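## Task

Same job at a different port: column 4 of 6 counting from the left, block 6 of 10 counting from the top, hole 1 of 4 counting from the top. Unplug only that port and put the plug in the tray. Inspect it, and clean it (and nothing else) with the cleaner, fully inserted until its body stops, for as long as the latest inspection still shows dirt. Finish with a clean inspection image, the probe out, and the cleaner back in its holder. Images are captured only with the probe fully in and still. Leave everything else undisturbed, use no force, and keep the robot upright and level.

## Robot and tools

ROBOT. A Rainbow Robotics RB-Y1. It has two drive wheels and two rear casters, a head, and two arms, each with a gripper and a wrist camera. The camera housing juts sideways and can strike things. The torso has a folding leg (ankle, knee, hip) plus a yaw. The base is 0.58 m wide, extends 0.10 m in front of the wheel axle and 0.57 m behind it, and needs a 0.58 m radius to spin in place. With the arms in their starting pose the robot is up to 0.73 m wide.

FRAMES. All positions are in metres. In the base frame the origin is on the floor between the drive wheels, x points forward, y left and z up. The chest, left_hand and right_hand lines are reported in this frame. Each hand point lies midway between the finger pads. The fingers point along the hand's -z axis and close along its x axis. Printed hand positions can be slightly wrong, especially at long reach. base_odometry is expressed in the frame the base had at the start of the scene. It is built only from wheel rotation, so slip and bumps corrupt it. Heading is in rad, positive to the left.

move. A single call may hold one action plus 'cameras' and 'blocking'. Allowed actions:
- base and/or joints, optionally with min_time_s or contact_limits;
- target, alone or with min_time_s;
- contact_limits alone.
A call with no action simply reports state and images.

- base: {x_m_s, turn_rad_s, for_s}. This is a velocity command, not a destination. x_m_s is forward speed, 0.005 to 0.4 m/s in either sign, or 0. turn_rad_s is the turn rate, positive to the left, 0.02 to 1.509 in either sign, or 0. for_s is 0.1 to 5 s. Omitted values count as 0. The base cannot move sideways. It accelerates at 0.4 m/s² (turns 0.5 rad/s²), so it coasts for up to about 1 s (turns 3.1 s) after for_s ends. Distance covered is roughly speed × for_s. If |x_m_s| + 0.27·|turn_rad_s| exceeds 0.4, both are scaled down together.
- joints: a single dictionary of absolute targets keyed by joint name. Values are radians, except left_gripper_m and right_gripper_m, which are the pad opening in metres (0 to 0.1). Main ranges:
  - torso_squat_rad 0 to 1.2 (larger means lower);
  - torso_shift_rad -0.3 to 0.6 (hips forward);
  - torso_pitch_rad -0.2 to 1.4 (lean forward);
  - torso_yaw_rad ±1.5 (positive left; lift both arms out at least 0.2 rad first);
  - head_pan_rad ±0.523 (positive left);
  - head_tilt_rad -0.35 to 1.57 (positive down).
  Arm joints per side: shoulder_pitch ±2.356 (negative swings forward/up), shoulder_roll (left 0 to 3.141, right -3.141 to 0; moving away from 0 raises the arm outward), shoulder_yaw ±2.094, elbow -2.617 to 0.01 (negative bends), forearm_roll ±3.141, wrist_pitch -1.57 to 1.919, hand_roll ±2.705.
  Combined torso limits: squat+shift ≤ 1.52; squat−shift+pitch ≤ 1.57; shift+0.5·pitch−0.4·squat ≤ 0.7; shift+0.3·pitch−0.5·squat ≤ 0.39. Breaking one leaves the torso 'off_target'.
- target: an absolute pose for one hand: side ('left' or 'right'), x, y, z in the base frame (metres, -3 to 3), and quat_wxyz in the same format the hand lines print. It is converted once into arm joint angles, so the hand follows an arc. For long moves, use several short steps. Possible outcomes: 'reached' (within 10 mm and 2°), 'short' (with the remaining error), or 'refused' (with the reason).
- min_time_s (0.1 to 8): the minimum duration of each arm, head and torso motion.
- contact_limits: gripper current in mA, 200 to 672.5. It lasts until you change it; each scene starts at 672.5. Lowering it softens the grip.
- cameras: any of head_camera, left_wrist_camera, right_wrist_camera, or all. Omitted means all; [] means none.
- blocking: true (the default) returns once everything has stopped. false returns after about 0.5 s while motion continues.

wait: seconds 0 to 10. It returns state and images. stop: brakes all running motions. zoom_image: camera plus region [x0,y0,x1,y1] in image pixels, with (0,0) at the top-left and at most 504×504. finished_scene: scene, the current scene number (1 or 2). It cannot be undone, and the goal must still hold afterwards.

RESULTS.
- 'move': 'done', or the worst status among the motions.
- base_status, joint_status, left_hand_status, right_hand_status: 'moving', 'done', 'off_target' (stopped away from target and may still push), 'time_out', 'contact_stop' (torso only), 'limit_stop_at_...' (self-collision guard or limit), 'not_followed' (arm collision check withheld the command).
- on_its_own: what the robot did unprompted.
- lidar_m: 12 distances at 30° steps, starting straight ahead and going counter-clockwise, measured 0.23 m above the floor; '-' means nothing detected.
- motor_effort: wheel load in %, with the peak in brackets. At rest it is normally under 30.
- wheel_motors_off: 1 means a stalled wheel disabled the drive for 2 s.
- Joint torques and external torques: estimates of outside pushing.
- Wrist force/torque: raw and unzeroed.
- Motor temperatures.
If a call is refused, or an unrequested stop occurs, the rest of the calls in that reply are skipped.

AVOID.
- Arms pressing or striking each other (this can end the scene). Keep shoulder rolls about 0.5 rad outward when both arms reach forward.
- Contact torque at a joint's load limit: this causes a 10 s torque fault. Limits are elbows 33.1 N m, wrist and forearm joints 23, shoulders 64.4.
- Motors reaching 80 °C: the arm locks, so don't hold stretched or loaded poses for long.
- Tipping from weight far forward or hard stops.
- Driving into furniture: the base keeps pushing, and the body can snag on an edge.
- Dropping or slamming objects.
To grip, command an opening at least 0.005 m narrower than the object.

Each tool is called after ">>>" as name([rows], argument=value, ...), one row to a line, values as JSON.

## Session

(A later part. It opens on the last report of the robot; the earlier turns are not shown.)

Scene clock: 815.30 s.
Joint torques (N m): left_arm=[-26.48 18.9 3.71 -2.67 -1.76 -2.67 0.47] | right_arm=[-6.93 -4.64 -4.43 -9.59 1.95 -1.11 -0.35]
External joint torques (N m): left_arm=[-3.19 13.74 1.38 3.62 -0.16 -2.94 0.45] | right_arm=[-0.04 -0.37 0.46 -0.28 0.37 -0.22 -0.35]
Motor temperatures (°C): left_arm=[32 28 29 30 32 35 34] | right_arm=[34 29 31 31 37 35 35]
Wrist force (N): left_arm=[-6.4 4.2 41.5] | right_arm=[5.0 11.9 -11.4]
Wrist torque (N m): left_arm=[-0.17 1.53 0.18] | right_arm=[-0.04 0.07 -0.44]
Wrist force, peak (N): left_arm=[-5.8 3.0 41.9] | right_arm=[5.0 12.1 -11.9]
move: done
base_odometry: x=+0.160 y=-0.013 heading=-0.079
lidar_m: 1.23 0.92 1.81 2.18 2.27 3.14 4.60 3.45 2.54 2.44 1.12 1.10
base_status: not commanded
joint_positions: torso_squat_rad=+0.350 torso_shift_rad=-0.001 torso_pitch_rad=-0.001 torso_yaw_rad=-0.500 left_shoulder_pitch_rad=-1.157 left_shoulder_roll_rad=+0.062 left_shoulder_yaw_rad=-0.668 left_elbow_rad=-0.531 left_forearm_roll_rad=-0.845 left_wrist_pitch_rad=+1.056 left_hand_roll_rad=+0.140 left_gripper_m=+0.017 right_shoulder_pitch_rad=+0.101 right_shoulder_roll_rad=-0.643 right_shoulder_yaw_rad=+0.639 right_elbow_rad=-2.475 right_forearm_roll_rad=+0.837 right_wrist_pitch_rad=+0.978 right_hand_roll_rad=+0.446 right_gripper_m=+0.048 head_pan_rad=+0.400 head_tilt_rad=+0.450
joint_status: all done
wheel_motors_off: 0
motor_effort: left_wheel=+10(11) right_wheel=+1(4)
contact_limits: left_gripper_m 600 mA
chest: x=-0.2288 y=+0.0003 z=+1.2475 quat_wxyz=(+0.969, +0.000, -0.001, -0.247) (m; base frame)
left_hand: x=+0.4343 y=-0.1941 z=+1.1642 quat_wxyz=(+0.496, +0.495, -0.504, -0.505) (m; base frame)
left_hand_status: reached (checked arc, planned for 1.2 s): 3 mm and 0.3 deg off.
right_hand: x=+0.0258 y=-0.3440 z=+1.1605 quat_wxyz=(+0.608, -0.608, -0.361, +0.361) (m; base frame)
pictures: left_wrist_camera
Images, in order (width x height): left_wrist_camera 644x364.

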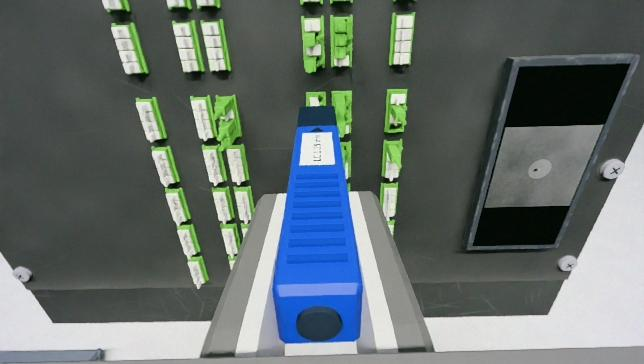

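>>> move(target={"side":"left","x":0.432,"y":-0.1927,"z":1.1646,"quat_wxyz":[0.49675,0.49675,-0.50325,-0.50325]}, min_time_s=1.2, cameras=["left_wrist_camera"])

>>> zoom_image(camera="left_wrist_camera", region=[290, 70, 350, 130])

>>> move(target={"side":"left","x":0.424,"y":-0.1927,"z":1.1646,"quat_wxyz":[0.49675,0.49675,-0.50325,-0.50325]}, min_time_s=1.5, cameras=["left_wrist_camera"])

>>> zoom_image(camera="left_wrist_camera", region=[290, 70, 350, 130])

>>> move(target={"side":"left","x":0.412,"y":-0.1928,"z":1.1646,"quat_wxyz":[0.49675,0.49675,-0.50325,-0.50325]}, min_time_s=2, cameras=["left_wrist_camera"])

>>> zoom_image(camera="left_wrist_camera", region=[290, 70, 350, 130])

Scene clock: 844.60 s.
Joint torques (N m): left_arm=[-22.71 11.29 1.33 -6.56 -1.85 -0.99 0.02] | right_arm=[-7.26 -4.91 -4.38 -9.46 1.99 -1.1 -0.52]
External joint torques (N m): left_arm=[0.48 6.29 -1.16 -0.21 -0.23 -1.23 0] | right_arm=[-0.37 -0.63 0.51 -0.15 0.42 -0.21 -0.51]
Motor temperatures (°C): left_arm=[32 28 29 30 32 35 34] | right_arm=[34 29 31 31 37 35 35]
Wrist force (N): left_arm=[-2.4 3.8 11.8] | right_arm=[5.0 11.8 -11.7]
Wrist torque (N m): left_arm=[-0.20 0.97 0.16] | right_arm=[0.00 0.06 -0.47]
Wrist force, peak (N): left_arm=[-6.2 3.6 42.1] | right_arm=[5.3 12.2 -12.0]
move: done
base_odometry: x=+0.160 y=-0.013 heading=-0.079
lidar_m: 1.24 0.92 1.81 2.17 2.28 3.14 4.59 3.44 2.55 2.45 1.13 1.09
base_status: not commanded
joint_positions: torso_squat_rad=+0.350 torso_shift_rad=+0.000 torso_pitch_rad=-0.001 torso_yaw_rad=-0.500 left_shoulder_pitch_rad=-1.143 left_shoulder_roll_rad=+0.065 left_shoulder_yaw_rad=-0.669 left_elbow_rad=-0.562 left_forearm_roll_rad=-0.846 left_wrist_pitch_rad=+1.075 left_hand_roll_rad=+0.127 left_gripper_m=+0.017 right_shoulder_pitch_rad=+0.101 right_shoulder_roll_rad=-0.643 right_shoulder_yaw_rad=+0.639 right_elbow_rad=-2.475 right_forearm_roll_rad=+0.837 right_wrist_pitch_rad=+0.978 right_hand_roll_rad=+0.446 right_gripper_m=+0.048 head_pan_rad=+0.400 head_tilt_rad=+0.450
joint_status: all done
wheel_motors_off: 0
motor_effort: left_wheel=+11(12) right_wheel=+2(2)
contact_limits: left_gripper_m 600 mA
chest: x=-0.2285 y=+0.0003 z=+1.2475 quat_wxyz=(+0.969, +0.000, +0.000, -0.247) (m; base frame)
left_hand: x=+0.4317 y=-0.1935 z=+1.1642 quat_wxyz=(+0.497, +0.496, -0.503, -0.503) (m; base frame)
left_hand_status: reached (checked arc, planned for 1.2 s): 1 mm and 0.1 deg off.
right_hand: x=+0.0261 y=-0.3440 z=+1.1604 quat_wxyz=(+0.608, -0.608, -0.361, +0.361) (m; base frame)
pictures: left_wrist_camera
Images, in order (width x height): left_wrist_camera 644x364.

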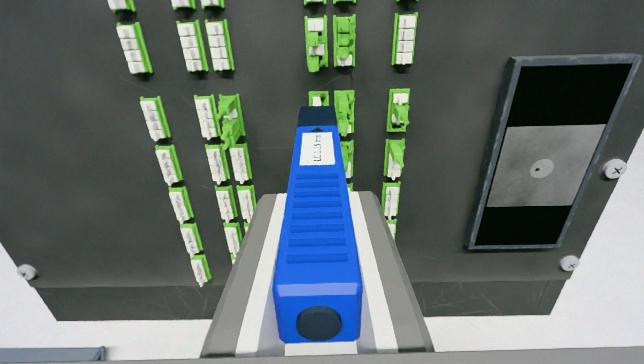

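Scaled by 8.400 from the camera's 644x364 image, which has a finer 1265x715 frame.

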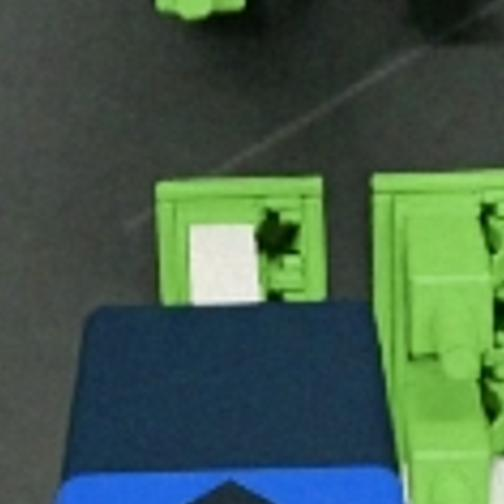

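Scene clock: 846.43 s.
Joint torques (N m): left_arm=[-21.46 7.68 1.77 -7.26 -1.98 0.19 0.04] | right_arm=[-6.91 -4.55 -4.27 -9.91 2.05 -0.91 -0.27]
External joint torques (N m): left_arm=[1.46 3.08 -1.1 -0.76 -0.31 0.01 0.02] | right_arm=[-0.03 -0.27 0.62 -0.59 0.47 -0.02 -0.27]
Motor temperatures (°C): left_arm=[32 28 29 30 32 35 34] | right_arm=[34 29 31 31 37 35 35]
Wrist force (N): left_arm=[1.3 2.6 -1.3] | right_arm=[5.0 12.2 -11.7]
Wrist torque (N m): left_arm=[-0.22 0.47 0.12] | right_arm=[-0.04 0.07 -0.47]
Wrist force, peak (N): left_arm=[-1.8 3.7 12.5] | right_arm=[5.3 12.2 -12.0]
move: done
base_odometry: x=+0.160 y=-0.013 heading=-0.079
lidar_m: 1.24 0.92 1.82 2.17 2.27 3.15 4.60 3.45 2.54 2.45 1.13 1.10
base_status: not commanded
joint_positions: torso_squat_rad=+0.350 torso_shift_rad=+0.000 torso_pitch_rad=+0.000 torso_yaw_rad=-0.500 left_shoulder_pitch_rad=-1.110 left_shoulder_roll_rad=+0.073 left_shoulder_yaw_rad=-0.670 left_elbow_rad=-0.638 left_forearm_roll_rad=-0.846 left_wrist_pitch_rad=+1.118 left_hand_roll_rad=+0.095 left_gripper_m=+0.017 right_shoulder_pitch_rad=+0.101 right_shoulder_roll_rad=-0.643 right_shoulder_yaw_rad=+0.639 right_elbow_rad=-2.475 right_forearm_roll_rad=+0.837 right_wrist_pitch_rad=+0.978 right_hand_roll_rad=+0.446 right_gripper_m=+0.048 head_pan_rad=+0.400 head_tilt_rad=+0.450
joint_status: all done
wheel_motors_off: 0
motor_effort: left_wheel=+11(11) right_wheel=+0(3)
contact_limits: left_gripper_m 600 mA
chest: x=-0.2282 y=+0.0003 z=+1.2475 quat_wxyz=(+0.969, +0.000, +0.000, -0.247) (m; base frame)
left_hand: x=+0.4244 y=-0.1931 z=+1.1642 quat_wxyz=(+0.498, +0.499, -0.502, -0.501) (m; base frame)
left_hand_status: reached (checked arc, planned for 1.5 s): 1 mm and 0.4 deg off.
right_hand: x=+0.0264 y=-0.3440 z=+1.1603 quat_wxyz=(+0.608, -0.608, -0.361, +0.361) (m; base frame)
pictures: left_wrist_camera
Images, in order (width x height): left_wrist_camera 644x364.

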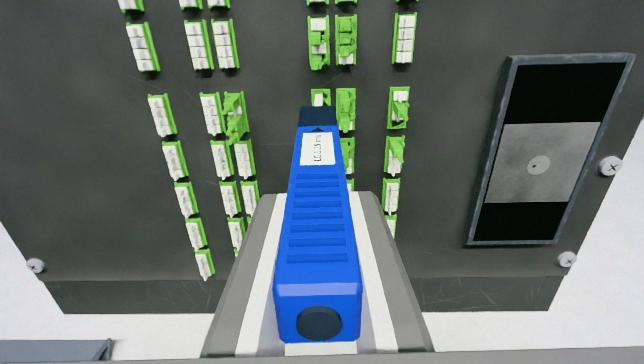

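Scaled by 8.400 from the camera's 644x364 image, which has a finer 1265x715 frame.

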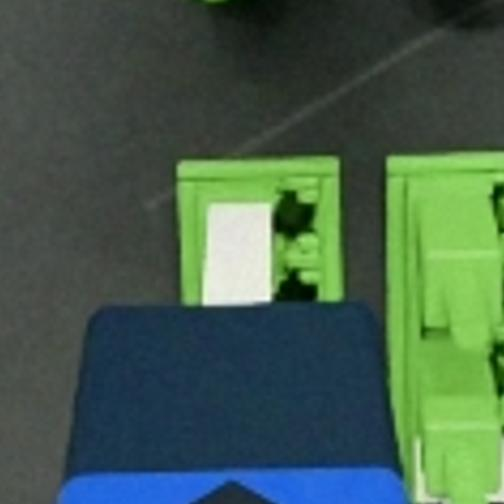

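Scene clock: 848.77 s.
Joint torques (N m): left_arm=[-20.74 6.29 1.61 -7.5 -2.04 0.61 -0.01] | right_arm=[-6.78 -4.42 -4.41 -9.79 2.18 -1.15 -0.46]
External joint torques (N m): left_arm=[1.76 2.28 -1.71 -0.81 -0.31 0.52 -0.02] | right_arm=[0.09 -0.14 0.49 -0.48 0.61 -0.25 -0.46]
Motor temperatures (°C): left_arm=[32 28 29 30 32 35 34] | right_arm=[34 29 31 31 37 35 35]
Wrist force (N): left_arm=[3.3 2.9 -6.3] | right_arm=[4.5 11.9 -11.5]
Wrist torque (N m): left_arm=[-0.36 0.35 0.10] | right_arm=[0.00 0.03 -0.47]
Wrist force, peak (N): left_arm=[-0.3 0.3 -15.2] | right_arm=[4.9 12.4 -11.9]
move: done
base_odometry: x=+0.160 y=-0.013 heading=-0.079
lidar_m: 1.23 0.92 1.82 2.17 2.28 3.14 4.60 3.44 2.55 2.46 1.13 1.10
base_status: not commanded
joint_positions: torso_squat_rad=+0.350 torso_shift_rad=+0.000 torso_pitch_rad=+0.000 torso_yaw_rad=-0.500 left_shoulder_pitch_rad=-1.067 left_shoulder_roll_rad=+0.081 left_shoulder_yaw_rad=-0.673 left_elbow_rad=-0.738 left_forearm_roll_rad=-0.849 left_wrist_pitch_rad=+1.172 left_hand_roll_rad=+0.052 left_gripper_m=+0.017 right_shoulder_pitch_rad=+0.101 right_shoulder_roll_rad=-0.643 right_shoulder_yaw_rad=+0.639 right_elbow_rad=-2.475 right_forearm_roll_rad=+0.837 right_wrist_pitch_rad=+0.978 right_hand_roll_rad=+0.446 right_gripper_m=+0.048 head_pan_rad=+0.400 head_tilt_rad=+0.450
joint_status: all done
wheel_motors_off: 0
motor_effort: left_wheel=+8(11) right_wheel=-3(4)
contact_limits: left_gripper_m 600 mA
chest: x=-0.2279 y=+0.0003 z=+1.2475 quat_wxyz=(+0.969, -0.001, +0.000, -0.247) (m; base frame)
left_hand: x=+0.4130 y=-0.1931 z=+1.1642 quat_wxyz=(+0.499, +0.500, -0.502, -0.499) (m; base frame)
left_hand_status: reached (checked arc, planned for 2.0 s): 1 mm and 0.7 deg off.
right_hand: x=+0.0266 y=-0.3440 z=+1.1602 quat_wxyz=(+0.609, -0.608, -0.361, +0.361) (m; base frame)
pictures: left_wrist_camera
Images, in order (width x height): left_wrist_camera 644x364.

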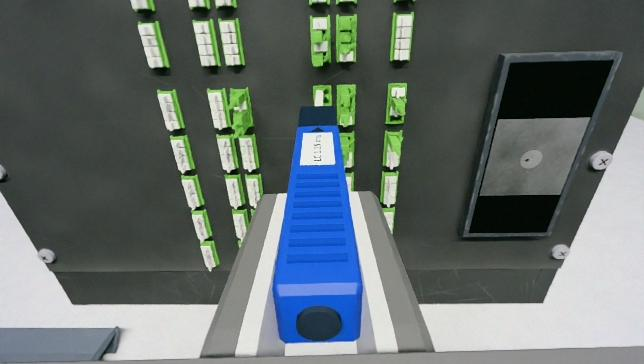

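Scaled by 8.400 from the camera's 644x364 image, which has a finer 1265x715 frame.

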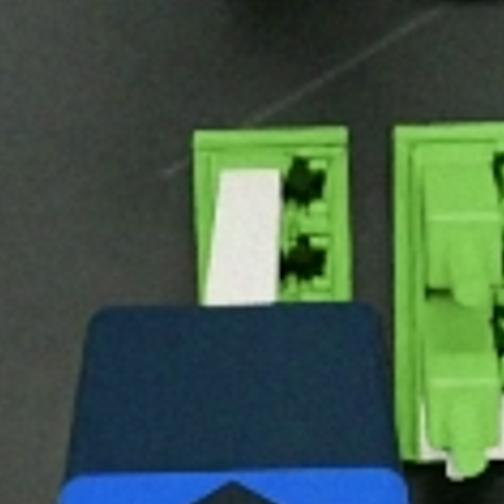

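>>> move(target={"side":"left","x":0.395,"y":-0.1928,"z":1.1650,"quat_wxyz":[0.49675,0.49675,-0.50325,-0.50325]}, min_time_s=2, cameras=["left_wrist_camera","head_camera"])

>>> zoom_image(camera="left_wrist_camera", region=[290, 70, 350, 130])

>>> zoom_image(camera="head_camera", region=[530, 160, 610, 240])

Scene clock: 857.07 s.
Joint torques (N m): left_arm=[-20.06 4.9 2.35 -8.34 -1.72 0.12 0.03] | right_arm=[-6.5 -4.52 -4.34 -9.31 1.91 -1.02 -0.33]
External joint torques (N m): left_arm=[1.73 1.75 -1.69 -1.4 0.06 0.16 0.02] | right_arm=[0.37 -0.24 0.55 0 0.33 -0.12 -0.33]
Motor temperatures (°C): left_arm=[32 28 29 30 32 35 34] | right_arm=[34 29 31 31 37 35 35]
Wrist force (N): left_arm=[1.6 2.1 -6.1] | right_arm=[4.9 12.1 -11.4]
Wrist torque (N m): left_arm=[-0.27 0.53 0.15] | right_arm=[-0.02 0.05 -0.47]
Wrist force, peak (N): left_arm=[10.1 5.8 -24.6] | right_arm=[5.1 12.3 -12.0]
move: done
base_odometry: x=+0.160 y=-0.013 heading=-0.079
lidar_m: 1.24 0.91 1.80 2.17 2.27 3.15 4.58 3.42 2.54 2.46 1.10 1.10
base_status: not commanded
joint_positions: torso_squat_rad=+0.350 torso_shift_rad=+0.000 torso_pitch_rad=+0.000 torso_yaw_rad=-0.500 left_shoulder_pitch_rad=-0.997 left_shoulder_roll_rad=+0.101 left_shoulder_yaw_rad=-0.682 left_elbow_rad=-0.903 left_forearm_roll_rad=-0.847 left_wrist_pitch_rad=+1.237 left_hand_roll_rad=-0.022 left_gripper_m=+0.017 right_shoulder_pitch_rad=+0.101 right_shoulder_roll_rad=-0.643 right_shoulder_yaw_rad=+0.639 right_elbow_rad=-2.475 right_forearm_roll_rad=+0.837 right_wrist_pitch_rad=+0.978 right_hand_roll_rad=+0.446 right_gripper_m=+0.048 head_pan_rad=+0.400 head_tilt_rad=+0.450
joint_status: all done
wheel_motors_off: 0
motor_effort: left_wheel=+5(9) right_wheel=-4(4)
contact_limits: left_gripper_m 600 mA
chest: x=-0.2279 y=+0.0003 z=+1.2475 quat_wxyz=(+0.969, +0.000, +0.000, -0.247) (m; base frame)
left_hand: x=+0.3948 y=-0.1930 z=+1.1652 quat_wxyz=(+0.497, +0.497, -0.503, -0.503) (m; base frame)
left_hand_status: reached (checked arc, planned for 2.0 s): 0 mm and 0.1 deg off.
right_hand: x=+0.0266 y=-0.3440 z=+1.1602 quat_wxyz=(+0.609, -0.608, -0.361, +0.361) (m; base frame)
pictures: head_camera, left_wrist_camera
Images, in order (width x height): head_camera 896x504, left_wrist_camera 644x364.

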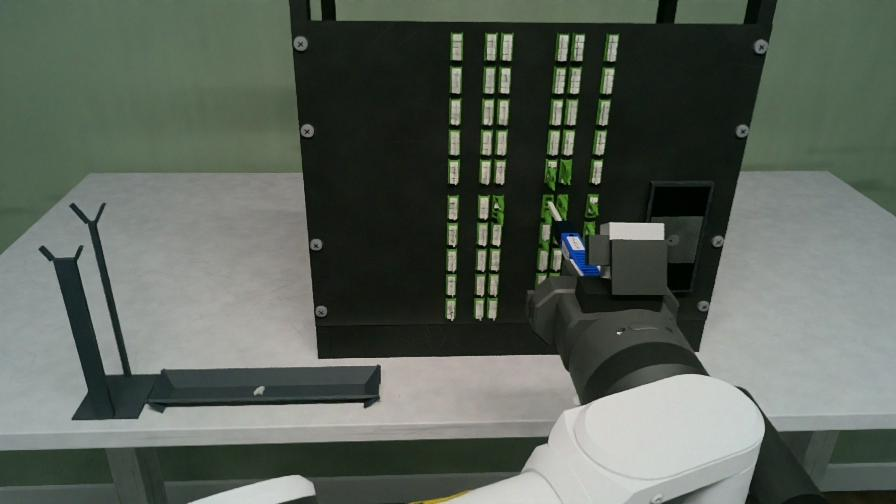

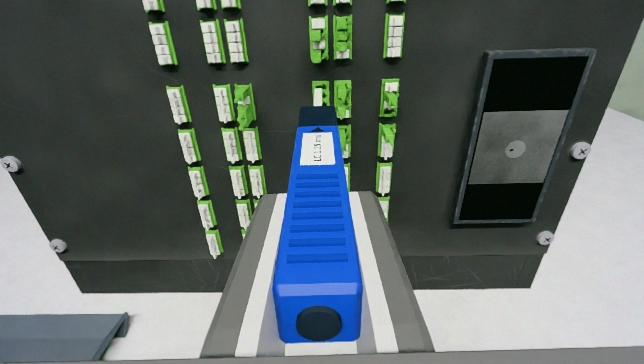

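Scaled by 8.400 from the camera's 644x364 image, which has a finer 1265x715 frame.

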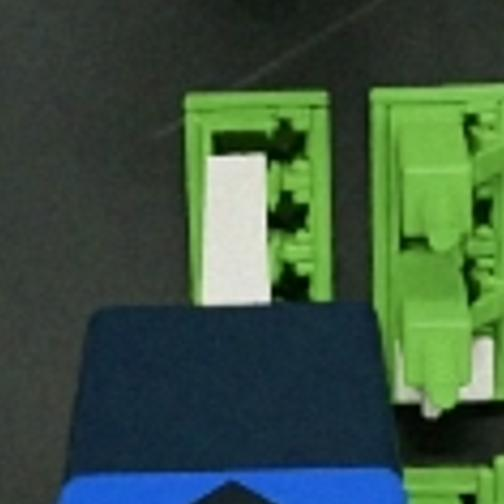

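Scaled by 6.300 from the camera's 896x504 image, which has a finer 1280x720 frame.

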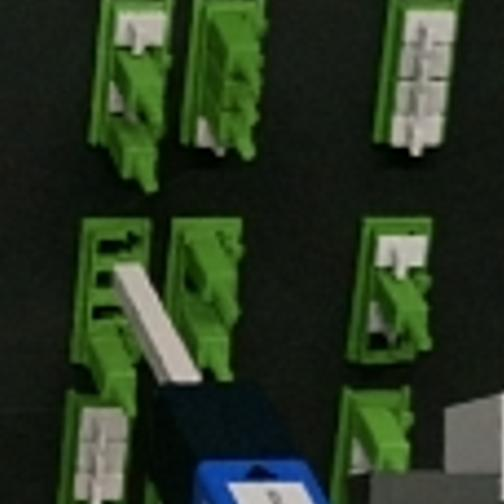

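>>> move(target={"side":"left","x":0.31,"y":-0.16,"z":1.17,"quat_wxyz":[0.5,0.5,-0.5,-0.5]}, min_time_s=3, cameras=[])

>>> move(target={"side":"left","x":0.26,"y":-0.09,"z":1.18,"quat_wxyz":[0.5,0.5,-0.5,-0.5]}, min_time_s=2.5, cameras=[])

>>> move(base={"x_m_s":0.05,"for_s":1.0}, cameras=[])

>>> move(joints={"torso_yaw_rad":0,"head_pan_rad":0.3,"head_tilt_rad":0.5}, cameras=["head_camera"])

>>> move(target={"side":"left","x":0.24,"y":0.25,"z":1.20,"quat_wxyz":[0.49375,0.49375,-0.50625,-0.50625]}, min_time_s=3, cameras=["head_camera"])

Scene clock: 869.43 s.
Joint torques (N m): left_arm=[-16.66 1.34 4.03 -8.72 -2.2 -0.34 0.07] | right_arm=[-7.41 -4.36 -4.4 -9.71 1.97 -1.17 -0.38]
External joint torques (N m): left_arm=[1.29 1.4 -1.15 -1.44 -0.35 0.12 0.05] | right_arm=[-0.54 -0.07 0.49 -0.4 0.39 -0.28 -0.38]
Motor temperatures (°C): left_arm=[31 28 29 30 32 35 34] | right_arm=[34 29 31 31 37 35 35]
Wrist force (N): left_arm=[2.3 3.0 -6.0] | right_arm=[4.9 12.1 -11.8]
Wrist torque (N m): left_arm=[-0.33 0.62 0.13] | right_arm=[-0.04 0.05 -0.45]
Wrist force, peak (N): left_arm=[1.5 3.3 -6.7] | right_arm=[4.8 12.5 -12.0]
move: done
base_odometry: x=+0.160 y=-0.013 heading=-0.079
lidar_m: 1.24 0.93 1.81 2.17 2.27 3.15 4.59 3.44 2.53 2.44 1.12 1.09
base_status: not commanded
joint_positions: torso_squat_rad=+0.350 torso_shift_rad=+0.000 torso_pitch_rad=+0.000 torso_yaw_rad=-0.500 left_shoulder_pitch_rad=-0.743 left_shoulder_roll_rad=+0.150 left_shoulder_yaw_rad=-0.760 left_elbow_rad=-1.460 left_forearm_roll_rad=-0.922 left_wrist_pitch_rad=+1.523 left_hand_roll_rad=-0.241 left_gripper_m=+0.017 right_shoulder_pitch_rad=+0.101 right_shoulder_roll_rad=-0.643 right_shoulder_yaw_rad=+0.639 right_elbow_rad=-2.475 right_forearm_roll_rad=+0.837 right_wrist_pitch_rad=+0.978 right_hand_roll_rad=+0.446 right_gripper_m=+0.048 head_pan_rad=+0.400 head_tilt_rad=+0.450
joint_status: all done
wheel_motors_off: 0
motor_effort: left_wheel=+6(6) right_wheel=-4(5)
contact_limits: left_gripper_m 600 mA
chest: x=-0.2279 y=+0.0003 z=+1.2475 quat_wxyz=(+0.969, +0.000, +0.000, -0.247) (m; base frame)
left_hand: x=+0.3092 y=-0.1601 z=+1.1703 quat_wxyz=(+0.501, +0.503, -0.500, -0.496) (m; base frame)
left_hand_status: reached (checked arc, planned for 3.0 s): 1 mm and 0.6 deg off.
right_hand: x=+0.0266 y=-0.3440 z=+1.1602 quat_wxyz=(+0.609, -0.608, -0.361, +0.361) (m; base frame)
pictures: none
No camera images: "cameras" was empty.

Scene clock: 872.27 s.
Joint torques (N m): left_arm=[-12.75 1.04 3.66 -8.57 -2.13 -0.52 -0.04] | right_arm=[-7.11 -4.72 -4.76 -9.5 1.95 -1.24 -0.51]
External joint torques (N m): left_arm=[1.61 1.27 -1.71 -1.46 -0.37 0.24 -0.05] | right_arm=[-0.24 -0.44 0.13 -0.19 0.37 -0.34 -0.5]
Motor temperatures (°C): left_arm=[31 28 29 30 32 35 34] | right_arm=[34 29 31 31 37 35 35]
Wrist force (N): left_arm=[1.6 2.5 -5.5] | right_arm=[5.2 12.0 -11.3]
Wrist torque (N m): left_arm=[-0.27 0.55 0.11] | right_arm=[-0.02 0.09 -0.47]
Wrist force, peak (N): left_arm=[1.8 3.1 -6.6] | right_arm=[5.4 12.5 -11.5]
move: done
base_odometry: x=+0.160 y=-0.013 heading=-0.079
lidar_m: 1.24 0.92 1.82 2.16 2.28 3.14 4.59 3.44 2.53 2.45 1.13 1.09
base_status: not commanded
joint_positions: torso_squat_rad=+0.350 torso_shift_rad=+0.000 torso_pitch_rad=+0.000 torso_yaw_rad=-0.500 left_shoulder_pitch_rad=-0.525 left_shoulder_roll_rad=+0.294 left_shoulder_yaw_rad=-0.812 left_elbow_rad=-1.932 left_forearm_roll_rad=-0.973 left_wrist_pitch_rad=+1.659 left_hand_roll_rad=-0.409 left_gripper_m=+0.017 right_shoulder_pitch_rad=+0.101 right_shoulder_roll_rad=-0.643 right_shoulder_yaw_rad=+0.639 right_elbow_rad=-2.475 right_forearm_roll_rad=+0.837 right_wrist_pitch_rad=+0.978 right_hand_roll_rad=+0.446 right_gripper_m=+0.048 head_pan_rad=+0.400 head_tilt_rad=+0.450
joint_status: all done
wheel_motors_off: 0
motor_effort: left_wheel=+6(6) right_wheel=-4(5)
contact_limits: left_gripper_m 600 mA
chest: x=-0.2279 y=+0.0003 z=+1.2475 quat_wxyz=(+0.969, +0.000, +0.000, -0.247) (m; base frame)
left_hand: x=+0.2600 y=-0.0901 z=+1.1801 quat_wxyz=(+0.500, +0.500, -0.500, -0.500) (m; base frame)
left_hand_status: reached (checked arc, planned for 2.5 s): 0 mm and 0.0 deg off.
right_hand: x=+0.0266 y=-0.3440 z=+1.1602 quat_wxyz=(+0.609, -0.608, -0.361, +0.361) (m; base frame)
pictures: none
No camera images: "cameras" was empty.

Scene clock: 874.17 s.
Joint torques (N m): left_arm=[-13.87 0.73 4.26 -8.09 -2.25 -0.74 0.05] | right_arm=[-7.42 -4.2 -3.86 -9.63 1.85 -1.21 -0.3]
External joint torques (N m): left_arm=[0.48 0.96 -1.11 -0.98 -0.49 0.03 0.03] | right_arm=[-0.56 0.09 1.03 -0.31 0.27 -0.32 -0.3]
Motor temperatures (°C): left_arm=[31 28 29 30 32 35 34] | right_arm=[34 29 31 31 37 35 35]
Wrist force (N): left_arm=[1.3 3.3 -5.9] | right_arm=[5.0 12.0 -11.6]
Wrist torque (N m): left_arm=[-0.40 0.47 0.11] | right_arm=[-0.02 0.07 -0.46]
Wrist force, peak (N): left_arm=[1.9 3.2 -6.4] | right_arm=[5.3 12.1 -12.3]
move: done
base_odometry: x=+0.209 y=-0.017 heading=-0.079
lidar_m: 1.19 0.87 1.74 2.18 2.26 3.15 4.65 3.45 2.54 2.45 1.05 1.07
base_status: done (sent for 1 of 1 s)
joint_positions: torso_squat_rad=+0.350 torso_shift_rad=+0.000 torso_pitch_rad=+0.000 torso_yaw_rad=-0.500 left_shoulder_pitch_rad=-0.525 left_shoulder_roll_rad=+0.294 left_shoulder_yaw_rad=-0.813 left_elbow_rad=-1.932 left_forearm_roll_rad=-0.973 left_wrist_pitch_rad=+1.659 left_hand_roll_rad=-0.409 left_gripper_m=+0.017 right_shoulder_pitch_rad=+0.101 right_shoulder_roll_rad=-0.643 right_shoulder_yaw_rad=+0.639 right_elbow_rad=-2.475 right_forearm_roll_rad=+0.837 right_wrist_pitch_rad=+0.978 right_hand_roll_rad=+0.446 right_gripper_m=+0.048 head_pan_rad=+0.400 head_tilt_rad=+0.450
joint_status: not commanded
wheel_motors_off: 0
motor_effort: left_wheel=-1(26) right_wheel=+0(15)
contact_limits: left_gripper_m 600 mA
chest: x=-0.2279 y=+0.0003 z=+1.2475 quat_wxyz=(+0.969, +0.000, +0.000, -0.247) (m; base frame)
left_hand: x=+0.2600 y=-0.0901 z=+1.1801 quat_wxyz=(+0.500, +0.500, -0.500, -0.500) (m; base frame)
right_hand: x=+0.0266 y=-0.3440 z=+1.1602 quat_wxyz=(+0.609, -0.608, -0.361, +0.361) (m; base frame)
pictures: none
No camera images: "cameras" was empty.

Scene clock: 875.80 s.
Joint torques (N m): left_arm=[-13.7 0.45 4.19 -8.12 -1.88 -0.75 0.02] | right_arm=[-7.42 -5.06 -4.27 -9.74 1.86 -1.14 -0.19]
External joint torques (N m): left_arm=[0.65 0.67 -1.18 -1.01 -0.12 0.01 0.01] | right_arm=[-0.56 -0.78 0.61 -0.42 0.28 -0.24 -0.19]
Motor temperatures (°C): left_arm=[31 28 29 30 32 35 34] | right_arm=[34 29 31 31 37 35 35]
Wrist force (N): left_arm=[1.2 3.1 -5.7] | right_arm=[5.1 12.0 -11.4]
Wrist torque (N m): left_arm=[-0.38 0.48 0.11] | right_arm=[-0.04 0.08 -0.47]
Wrist force, peak (N): left_arm=[1.7 2.9 -6.5] | right_arm=[5.2 12.1 -12.2]
move: done
base_odometry: x=+0.209 y=-0.017 heading=-0.079
lidar_m: 1.19 0.87 1.73 2.17 2.28 3.16 4.64 3.44 2.55 2.46 1.06 1.06
base_status: not commanded
joint_positions: torso_squat_rad=+0.350 torso_shift_rad=+0.000 torso_pitch_rad=+0.000 torso_yaw_rad=+0.000 left_shoulder_pitch_rad=-0.525 left_shoulder_roll_rad=+0.294 left_shoulder_yaw_rad=-0.813 left_elbow_rad=-1.932 left_forearm_roll_rad=-0.973 left_wrist_pitch_rad=+1.660 left_hand_roll_rad=-0.409 left_gripper_m=+0.017 right_shoulder_pitch_rad=+0.101 right_shoulder_roll_rad=-0.643 right_shoulder_yaw_rad=+0.639 right_elbow_rad=-2.475 right_forearm_roll_rad=+0.837 right_wrist_pitch_rad=+0.978 right_hand_roll_rad=+0.446 right_gripper_m=+0.048 head_pan_rad=+0.300 head_tilt_rad=+0.500
joint_status: all done
wheel_motors_off: 0
motor_effort: left_wheel=-1(2) right_wheel=+0(2)
contact_limits: left_gripper_m 600 mA
chest: x=-0.2279 y=+0.0003 z=+1.2475 quat_wxyz=(+1.000, +0.000, +0.000, +0.000) (m; base frame)
left_hand: x=+0.2435 y=+0.1549 z=+1.1798 quat_wxyz=(+0.608, +0.608, -0.361, -0.361) (m; base frame)
right_hand: x=+0.1604 y=-0.1798 z=+1.1600 quat_wxyz=(+0.500, -0.500, -0.500, +0.501) (m; base frame)
pictures: head_camera
Images, in order (width x height): head_camera 896x504.

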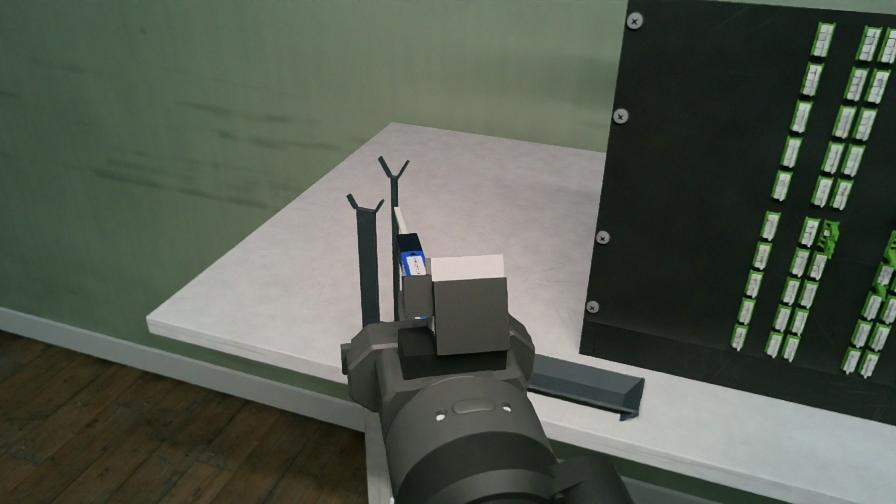

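Scene clock: 879.13 s.
Joint torques (N m): left_arm=[-9.61 10.39 9.68 -6.57 -1.42 -0.59 0.37] | right_arm=[-7.26 -4.37 -4.34 -9.45 2.11 -1.2 -0.5]
External joint torques (N m): left_arm=[1.26 1.52 0.82 -1.09 0.06 -0.31 0.35] | right_arm=[-0.4 -0.09 0.54 -0.13 0.54 -0.3 -0.5]
Motor temperatures (°C): left_arm=[31 28 29 30 32 35 34] | right_arm=[34 29 31 31 37 35 35]
Wrist force (N): left_arm=[1.5 2.6 -5.8] | right_arm=[4.9 11.8 -11.8]
Wrist torque (N m): left_arm=[-0.29 0.55 0.14] | right_arm=[0.02 0.06 -0.47]
Wrist force, peak (N): left_arm=[1.3 3.3 -6.5] | right_arm=[5.0 12.4 -12.1]
move: done
base_odometry: x=+0.209 y=-0.017 heading=-0.079
lidar_m: 1.19 0.88 1.73 2.17 2.27 3.13 4.64 3.44 2.54 2.45 1.07 1.06
base_status: not commanded
joint_positions: torso_squat_rad=+0.350 torso_shift_rad=+0.000 torso_pitch_rad=+0.000 torso_yaw_rad=+0.000 left_shoulder_pitch_rad=-0.200 left_shoulder_roll_rad=+1.061 left_shoulder_yaw_rad=-0.537 left_elbow_rad=-2.318 left_forearm_roll_rad=-0.480 left_wrist_pitch_rad=+0.954 left_hand_roll_rad=-0.151 left_gripper_m=+0.017 right_shoulder_pitch_rad=+0.101 right_shoulder_roll_rad=-0.643 right_shoulder_yaw_rad=+0.639 right_elbow_rad=-2.475 right_forearm_roll_rad=+0.837 right_wrist_pitch_rad=+0.978 right_hand_roll_rad=+0.446 right_gripper_m=+0.048 head_pan_rad=+0.300 head_tilt_rad=+0.500
joint_status: all done
wheel_motors_off: 0
motor_effort: left_wheel=+0(2) right_wheel=+1(1)
contact_limits: left_gripper_m 600 mA
chest: x=-0.2279 y=+0.0003 z=+1.2475 quat_wxyz=(+1.000, +0.000, +0.000, +0.000) (m; base frame)
left_hand: x=+0.2393 y=+0.2497 z=+1.1995 quat_wxyz=(+0.497, +0.494, -0.503, -0.507) (m; base frame)
left_hand_status: reached (checked arc, planned for 3.0 s): 1 mm and 0.5 deg off.
right_hand: x=+0.1604 y=-0.1798 z=+1.1600 quat_wxyz=(+0.500, -0.500, -0.500, +0.501) (m; base frame)
pictures: head_camera
Images, in order (width x height): head_camera 896x504.

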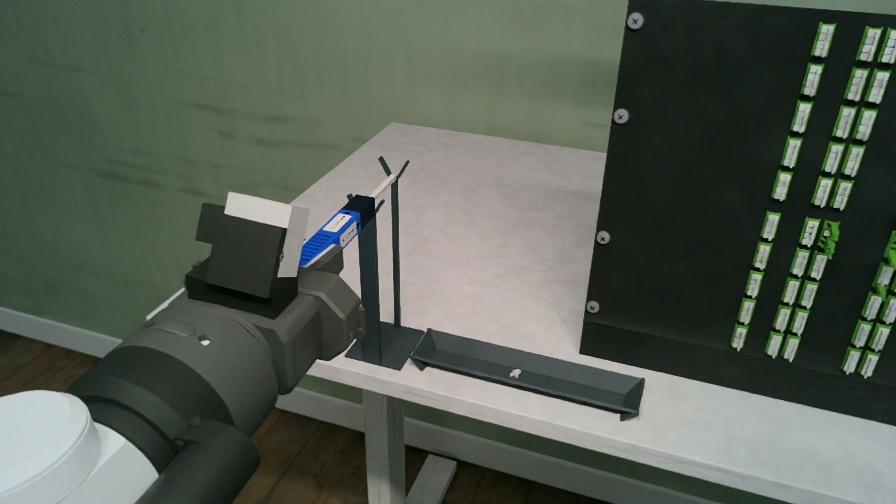

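>>> move(target={"side":"left","x":0.26,"y":0.2955,"z":1.225,"quat_wxyz":[0.49375,0.49375,-0.50625,-0.50625]}, min_time_s=2, cameras=[])

>>> move(target={"side":"left","x":0.33,"y":0.2957,"z":1.225,"quat_wxyz":[0.49375,0.49375,-0.50625,-0.50625]}, min_time_s=2, cameras=[])

>>> move(target={"side":"left","x":0.394,"y":0.2957,"z":1.21,"quat_wxyz":[0.49375,0.49375,-0.50625,-0.50625]}, min_time_s=2, cameras=["head_camera","left_wrist_camera"])

>>> zoom_image(camera="head_camera", region=[300, 80, 460, 240])

Scene clock: 889.57 s.
Joint torques (N m): left_arm=[-9.88 12.74 10.91 -3.6 -1.11 -0.46 0.37] | right_arm=[-6.97 -4.89 -4.36 -9.48 1.99 -0.99 -0.31]
External joint torques (N m): left_arm=[1.4 1.74 0.93 0.44 0.2 -0.35 0.36] | right_arm=[-0.11 -0.61 0.53 -0.16 0.41 -0.09 -0.31]
Motor temperatures (°C): left_arm=[31 28 29 30 32 35 34] | right_arm=[34 29 31 31 37 35 35]
Wrist force (N): left_arm=[1.6 3.0 -5.9] | right_arm=[4.8 11.6 -11.8]
Wrist torque (N m): left_arm=[-0.37 0.53 0.15] | right_arm=[0.04 0.04 -0.47]
Wrist force, peak (N): left_arm=[1.8 3.3 -6.5] | right_arm=[5.1 12.5 -11.8]
move: done
base_odometry: x=+0.209 y=-0.017 heading=-0.079
lidar_m: 1.18 0.89 1.73 2.18 2.27 3.15 4.64 3.43 2.54 2.46 1.07 1.07
base_status: not commanded
joint_positions: torso_squat_rad=+0.350 torso_shift_rad=+0.000 torso_pitch_rad=+0.000 torso_yaw_rad=+0.000 left_shoulder_pitch_rad=-0.190 left_shoulder_roll_rad=+1.212 left_shoulder_yaw_rad=-0.421 left_elbow_rad=-2.240 left_forearm_roll_rad=-0.371 left_wrist_pitch_rad=+0.810 left_hand_roll_rad=-0.059 left_gripper_m=+0.017 right_shoulder_pitch_rad=+0.101 right_shoulder_roll_rad=-0.643 right_shoulder_yaw_rad=+0.639 right_elbow_rad=-2.475 right_forearm_roll_rad=+0.837 right_wrist_pitch_rad=+0.978 right_hand_roll_rad=+0.446 right_gripper_m=+0.048 head_pan_rad=+0.300 head_tilt_rad=+0.500
joint_status: all done
wheel_motors_off: 0
motor_effort: left_wheel=-1(2) right_wheel=+1(1)
contact_limits: left_gripper_m 600 mA
chest: x=-0.2279 y=+0.0003 z=+1.2475 quat_wxyz=(+1.000, +0.000, +0.000, +0.000) (m; base frame)
left_hand: x=+0.2596 y=+0.2954 z=+1.2251 quat_wxyz=(+0.494, +0.494, -0.506, -0.506) (m; base frame)
left_hand_status: reached (checked arc, planned for 2.0 s): 0 mm and 0.1 deg off.
right_hand: x=+0.1604 y=-0.1798 z=+1.1600 quat_wxyz=(+0.500, -0.500, -0.500, +0.501) (m; base frame)
pictures: none
No camera images: "cameras" was empty.

Scene clock: 891.90 s.
Joint torques (N m): left_arm=[-16.82 10.45 8.68 -3.79 -1.05 -0.47 0.03] | right_arm=[-6.59 -4.36 -4.12 -9.7 1.94 -1.04 -0.36]
External joint torques (N m): left_arm=[-1.93 -0.69 -2 0.39 0.06 -0.2 0.02] | right_arm=[0.27 -0.08 0.76 -0.38 0.36 -0.14 -0.36]
Motor temperatures (°C): left_arm=[31 28 29 30 32 35 34] | right_arm=[34 29 31 31 37 35 35]
Wrist force (N): left_arm=[1.4 2.9 -6.2] | right_arm=[4.7 12.2 -11.8]
Wrist torque (N m): left_arm=[-0.39 0.51 0.14] | right_arm=[-0.05 0.04 -0.48]
Wrist force, peak (N): left_arm=[1.8 3.3 -6.6] | right_arm=[4.9 12.4 -11.9]
move: done
base_odometry: x=+0.209 y=-0.017 heading=-0.079
lidar_m: 1.19 0.87 1.73 2.17 2.27 3.13 4.64 3.43 2.54 2.45 1.06 1.07
base_status: not commanded
joint_positions: torso_squat_rad=+0.350 torso_shift_rad=+0.000 torso_pitch_rad=+0.000 torso_yaw_rad=+0.000 left_shoulder_pitch_rad=-0.431 left_shoulder_roll_rad=+1.085 left_shoulder_yaw_rad=-0.508 left_elbow_rad=-1.940 left_forearm_roll_rad=-0.299 left_wrist_pitch_rad=+0.689 left_hand_roll_rad=-0.145 left_gripper_m=+0.017 right_shoulder_pitch_rad=+0.101 right_shoulder_roll_rad=-0.643 right_shoulder_yaw_rad=+0.639 right_elbow_rad=-2.475 right_forearm_roll_rad=+0.837 right_wrist_pitch_rad=+0.978 right_hand_roll_rad=+0.446 right_gripper_m=+0.048 head_pan_rad=+0.300 head_tilt_rad=+0.500
joint_status: all done
wheel_motors_off: 0
motor_effort: left_wheel=-1(2) right_wheel=+0(1)
contact_limits: left_gripper_m 600 mA
chest: x=-0.2279 y=+0.0003 z=+1.2475 quat_wxyz=(+1.000, +0.000, +0.000, +0.000) (m; base frame)
left_hand: x=+0.3298 y=+0.2958 z=+1.2249 quat_wxyz=(+0.494, +0.494, -0.506, -0.506) (m; base frame)
left_hand_status: reached (checked arc, planned for 2.0 s): 0 mm and 0.0 deg off.
right_hand: x=+0.1604 y=-0.1798 z=+1.1600 quat_wxyz=(+0.500, -0.500, -0.500, +0.501) (m; base frame)
pictures: none
No camera images: "cameras" was empty.

Scene clock: 894.23 s.
Joint torques (N m): left_arm=[-19.65 10.22 8.49 -4.57 -1.16 -0.51 -0.19] | right_arm=[-7.32 -4.22 -3.99 -9.45 1.87 -1 -0.46]
External joint torques (N m): left_arm=[-1.53 -0.76 -1.84 0.24 -0.3 -0.19 -0.2] | right_arm=[-0.46 0.07 0.9 -0.13 0.29 -0.1 -0.45]
Motor temperatures (°C): left_arm=[31 28 29 30 32 35 34] | right_arm=[34 29 31 31 37 35 35]
Wrist force (N): left_arm=[1.9 2.6 -6.3] | right_arm=[5.1 12.2 -11.8]
Wrist torque (N m): left_arm=[-0.35 0.58 0.15] | right_arm=[-0.05 0.12 -0.46]
Wrist force, peak (N): left_arm=[1.6 3.2 -6.3] | right_arm=[4.8 12.6 -11.8]
move: done
base_odometry: x=+0.209 y=-0.017 heading=-0.079
lidar_m: 1.19 0.84 1.74 2.17 2.26 3.16 4.64 3.45 2.55 2.44 1.06 1.08
base_status: not commanded
joint_positions: torso_squat_rad=+0.350 torso_shift_rad=+0.000 torso_pitch_rad=+0.000 torso_yaw_rad=+0.000 left_shoulder_pitch_rad=-0.606 left_shoulder_roll_rad=+0.929 left_shoulder_yaw_rad=-0.564 left_elbow_rad=-1.594 left_forearm_roll_rad=-0.332 left_wrist_pitch_rad=+0.530 left_hand_roll_rad=-0.168 left_gripper_m=+0.017 right_shoulder_pitch_rad=+0.101 right_shoulder_roll_rad=-0.643 right_shoulder_yaw_rad=+0.639 right_elbow_rad=-2.475 right_forearm_roll_rad=+0.837 right_wrist_pitch_rad=+0.978 right_hand_roll_rad=+0.446 right_gripper_m=+0.048 head_pan_rad=+0.300 head_tilt_rad=+0.500
joint_status: all done
wheel_motors_off: 0
motor_effort: left_wheel=+0(2) right_wheel=+0(1)
contact_limits: left_gripper_m 600 mA
chest: x=-0.2279 y=+0.0003 z=+1.2475 quat_wxyz=(+1.000, +0.000, +0.000, +0.000) (m; base frame)
left_hand: x=+0.3937 y=+0.2959 z=+1.2099 quat_wxyz=(+0.494, +0.494, -0.506, -0.506) (m; base frame)
left_hand_status: reached (checked arc, planned for 2.0 s): 0 mm and 0.1 deg off.
right_hand: x=+0.1604 y=-0.1798 z=+1.1600 quat_wxyz=(+0.500, -0.500, -0.500, +0.501) (m; base frame)
pictures: head_camera, left_wrist_camera
Images, in order (width x height): head_camera 896x504, left_wrist_camera 644x364.

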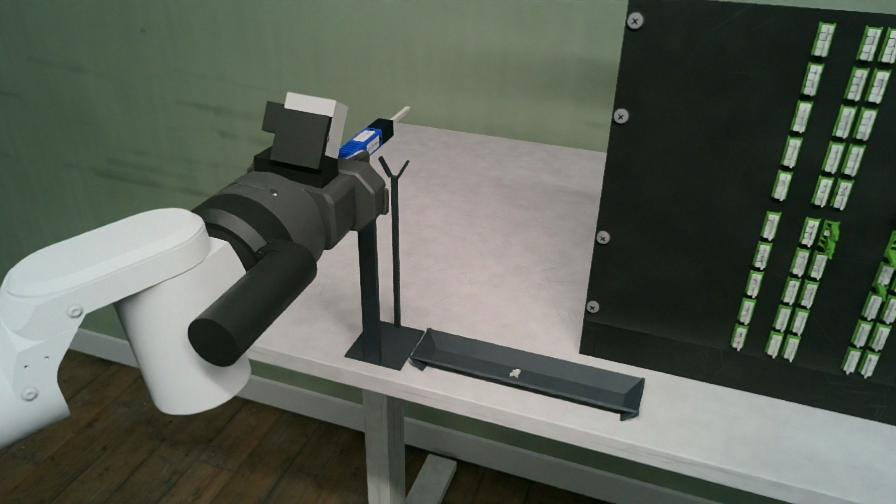

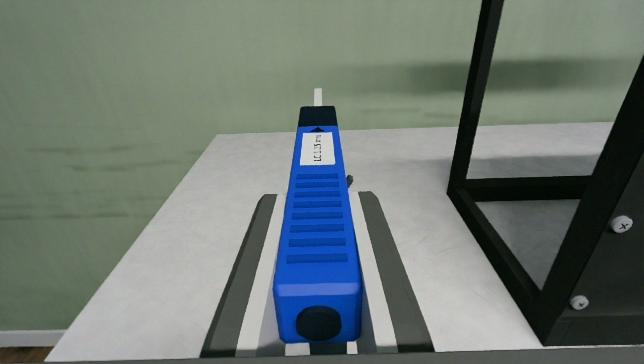

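Scaled by 3.150 from the camera's 896x504 image, which has a finer 1280x720 frame.

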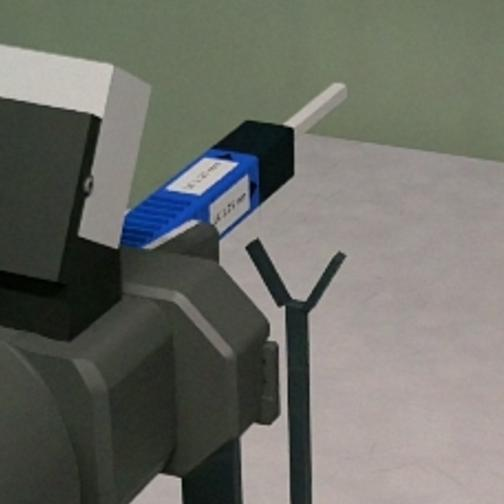

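>>> move(target={"side":"left","x":0.394,"y":0.2955,"z":1.165,"quat_wxyz":[0.49375,0.49375,-0.50625,-0.50625]}, min_time_s=2.5, cameras=["left_wrist_camera"])

>>> move(target={"side":"left","x":0.394,"y":0.2955,"z":1.1535,"quat_wxyz":[0.49375,0.49375,-0.50625,-0.50625]}, min_time_s=2.5, cameras=["left_wrist_camera","head_camera"])

>>> zoom_image(camera="left_wrist_camera", region=[240, 60, 400, 220])

Scene clock: 902.70 s.
Joint torques (N m): left_arm=[-16.06 9.61 10.76 -5.48 -0.99 -0.64 0.34] | right_arm=[-6.98 -4.56 -4.33 -9.34 1.8 -0.98 -0.3]
External joint torques (N m): left_arm=[1.84 -0.83 1.29 0.39 -0.26 -0.46 0.32] | right_arm=[-0.12 -0.28 0.56 -0.02 0.22 -0.08 -0.29]
Motor temperatures (°C): left_arm=[31 28 29 30 32 35 34] | right_arm=[34 29 31 31 37 35 35]
Wrist force (N): left_arm=[1.8 2.8 -5.8] | right_arm=[4.9 12.4 -11.5]
Wrist torque (N m): left_arm=[-0.34 0.56 0.14] | right_arm=[-0.07 0.06 -0.46]
Wrist force, peak (N): left_arm=[1.6 3.0 -6.6] | right_arm=[4.9 12.2 -12.3]
move: done
base_odometry: x=+0.209 y=-0.017 heading=-0.079
lidar_m: 1.19 0.88 1.72 2.17 2.28 3.14 4.64 3.45 2.56 2.45 1.05 1.07
base_status: not commanded
joint_positions: torso_squat_rad=+0.350 torso_shift_rad=+0.000 torso_pitch_rad=+0.000 torso_yaw_rad=+0.000 left_shoulder_pitch_rad=-0.532 left_shoulder_roll_rad=+0.823 left_shoulder_yaw_rad=-0.524 left_elbow_rad=-1.506 left_forearm_roll_rad=-0.516 left_wrist_pitch_rad=+0.451 left_hand_roll_rad=-0.099 left_gripper_m=+0.017 right_shoulder_pitch_rad=+0.101 right_shoulder_roll_rad=-0.643 right_shoulder_yaw_rad=+0.639 right_elbow_rad=-2.475 right_forearm_roll_rad=+0.837 right_wrist_pitch_rad=+0.978 right_hand_roll_rad=+0.446 right_gripper_m=+0.048 head_pan_rad=+0.300 head_tilt_rad=+0.500
joint_status: all done
wheel_motors_off: 0
motor_effort: left_wheel=-1(2) right_wheel=+0(1)
contact_limits: left_gripper_m 600 mA
chest: x=-0.2279 y=+0.0003 z=+1.2475 quat_wxyz=(+1.000, +0.000, +0.000, +0.000) (m; base frame)
left_hand: x=+0.3937 y=+0.2954 z=+1.1647 quat_wxyz=(+0.495, +0.493, -0.505, -0.508) (m; base frame)
left_hand_status: reached (checked arc, planned for 2.5 s): 0 mm and 0.3 deg off.
right_hand: x=+0.1604 y=-0.1798 z=+1.1600 quat_wxyz=(+0.500, -0.500, -0.500, +0.501) (m; base frame)
pictures: left_wrist_camera
Images, in order (width x height): left_wrist_camera 644x364.

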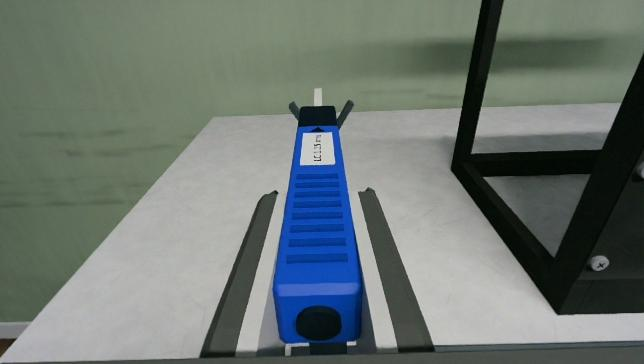

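Scene clock: 905.53 s.
Joint torques (N m): left_arm=[-14.64 9.59 10.16 -4.99 -0.9 -0.29 0.4] | right_arm=[-6.77 -5.01 -4.61 -9.63 2.07 -1.07 -0.17]
External joint torques (N m): left_arm=[3.2 -0.66 0.98 1.19 -0.22 -0.14 0.39] | right_arm=[0.09 -0.73 0.28 -0.31 0.49 -0.17 -0.17]
Motor temperatures (°C): left_arm=[31 28 29 30 32 35 34] | right_arm=[34 29 31 31 37 35 35]
Wrist force (N): left_arm=[2.4 3.8 -5.8] | right_arm=[4.5 11.8 -11.2]
Wrist torque (N m): left_arm=[-0.21 0.35 0.13] | right_arm=[0.00 0.02 -0.45]
Wrist force, peak (N): left_arm=[2.8 4.6 -6.1] | right_arm=[5.1 12.2 -12.0]
move: done
base_odometry: x=+0.209 y=-0.017 heading=-0.079
lidar_m: 1.18 0.88 1.74 2.17 2.26 3.15 4.64 3.45 2.54 2.45 1.07 1.09
base_status: not commanded
joint_positions: torso_squat_rad=+0.350 torso_shift_rad=+0.000 torso_pitch_rad=+0.000 torso_yaw_rad=+0.000 left_shoulder_pitch_rad=-0.513 left_shoulder_roll_rad=+0.790 left_shoulder_yaw_rad=-0.507 left_elbow_rad=-1.479 left_forearm_roll_rad=-0.570 left_wrist_pitch_rad=+0.425 left_hand_roll_rad=-0.080 left_gripper_m=+0.017 right_shoulder_pitch_rad=+0.101 right_shoulder_roll_rad=-0.643 right_shoulder_yaw_rad=+0.639 right_elbow_rad=-2.475 right_forearm_roll_rad=+0.837 right_wrist_pitch_rad=+0.978 right_hand_roll_rad=+0.446 right_gripper_m=+0.048 head_pan_rad=+0.300 head_tilt_rad=+0.500
joint_status: all done
wheel_motors_off: 0
motor_effort: left_wheel=-1(2) right_wheel=+0(1)
contact_limits: left_gripper_m 600 mA
chest: x=-0.2279 y=+0.0003 z=+1.2475 quat_wxyz=(+1.000, +0.000, +0.000, +0.000) (m; base frame)
left_hand: x=+0.3936 y=+0.2951 z=+1.1535 quat_wxyz=(+0.494, +0.493, -0.505, -0.508) (m; base frame)
left_hand_status: reached (checked arc, planned for 2.5 s): 1 mm and 0.2 deg off.
right_hand: x=+0.1604 y=-0.1798 z=+1.1600 quat_wxyz=(+0.500, -0.500, -0.500, +0.501) (m; base frame)
pictures: head_camera, left_wrist_camera
Images, in order (width x height): head_camera 896x504, left_wrist_camera 644x364.

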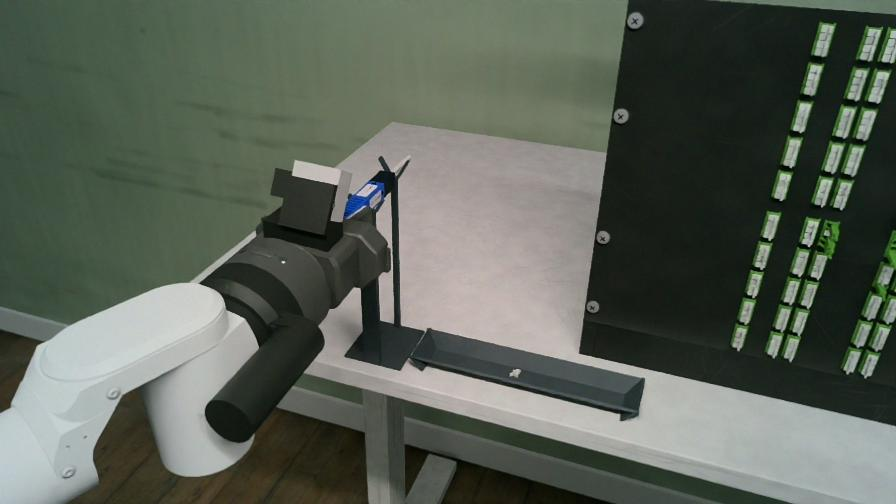

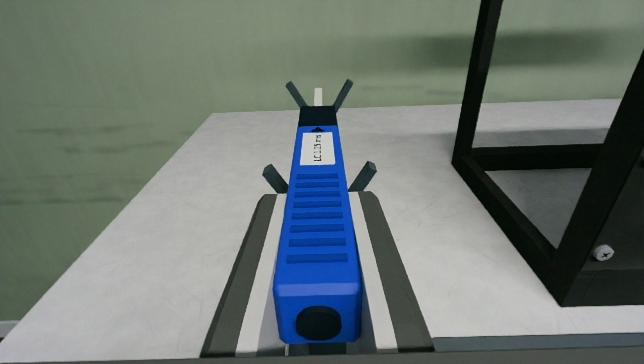

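Scaled by 3.150 from the camera's 644x364 image, which has a finer 1265x715 frame.

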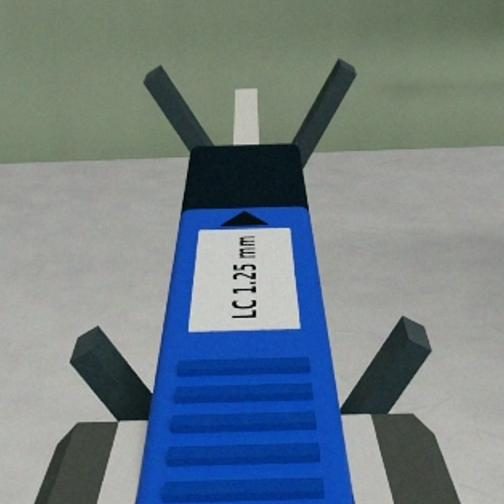

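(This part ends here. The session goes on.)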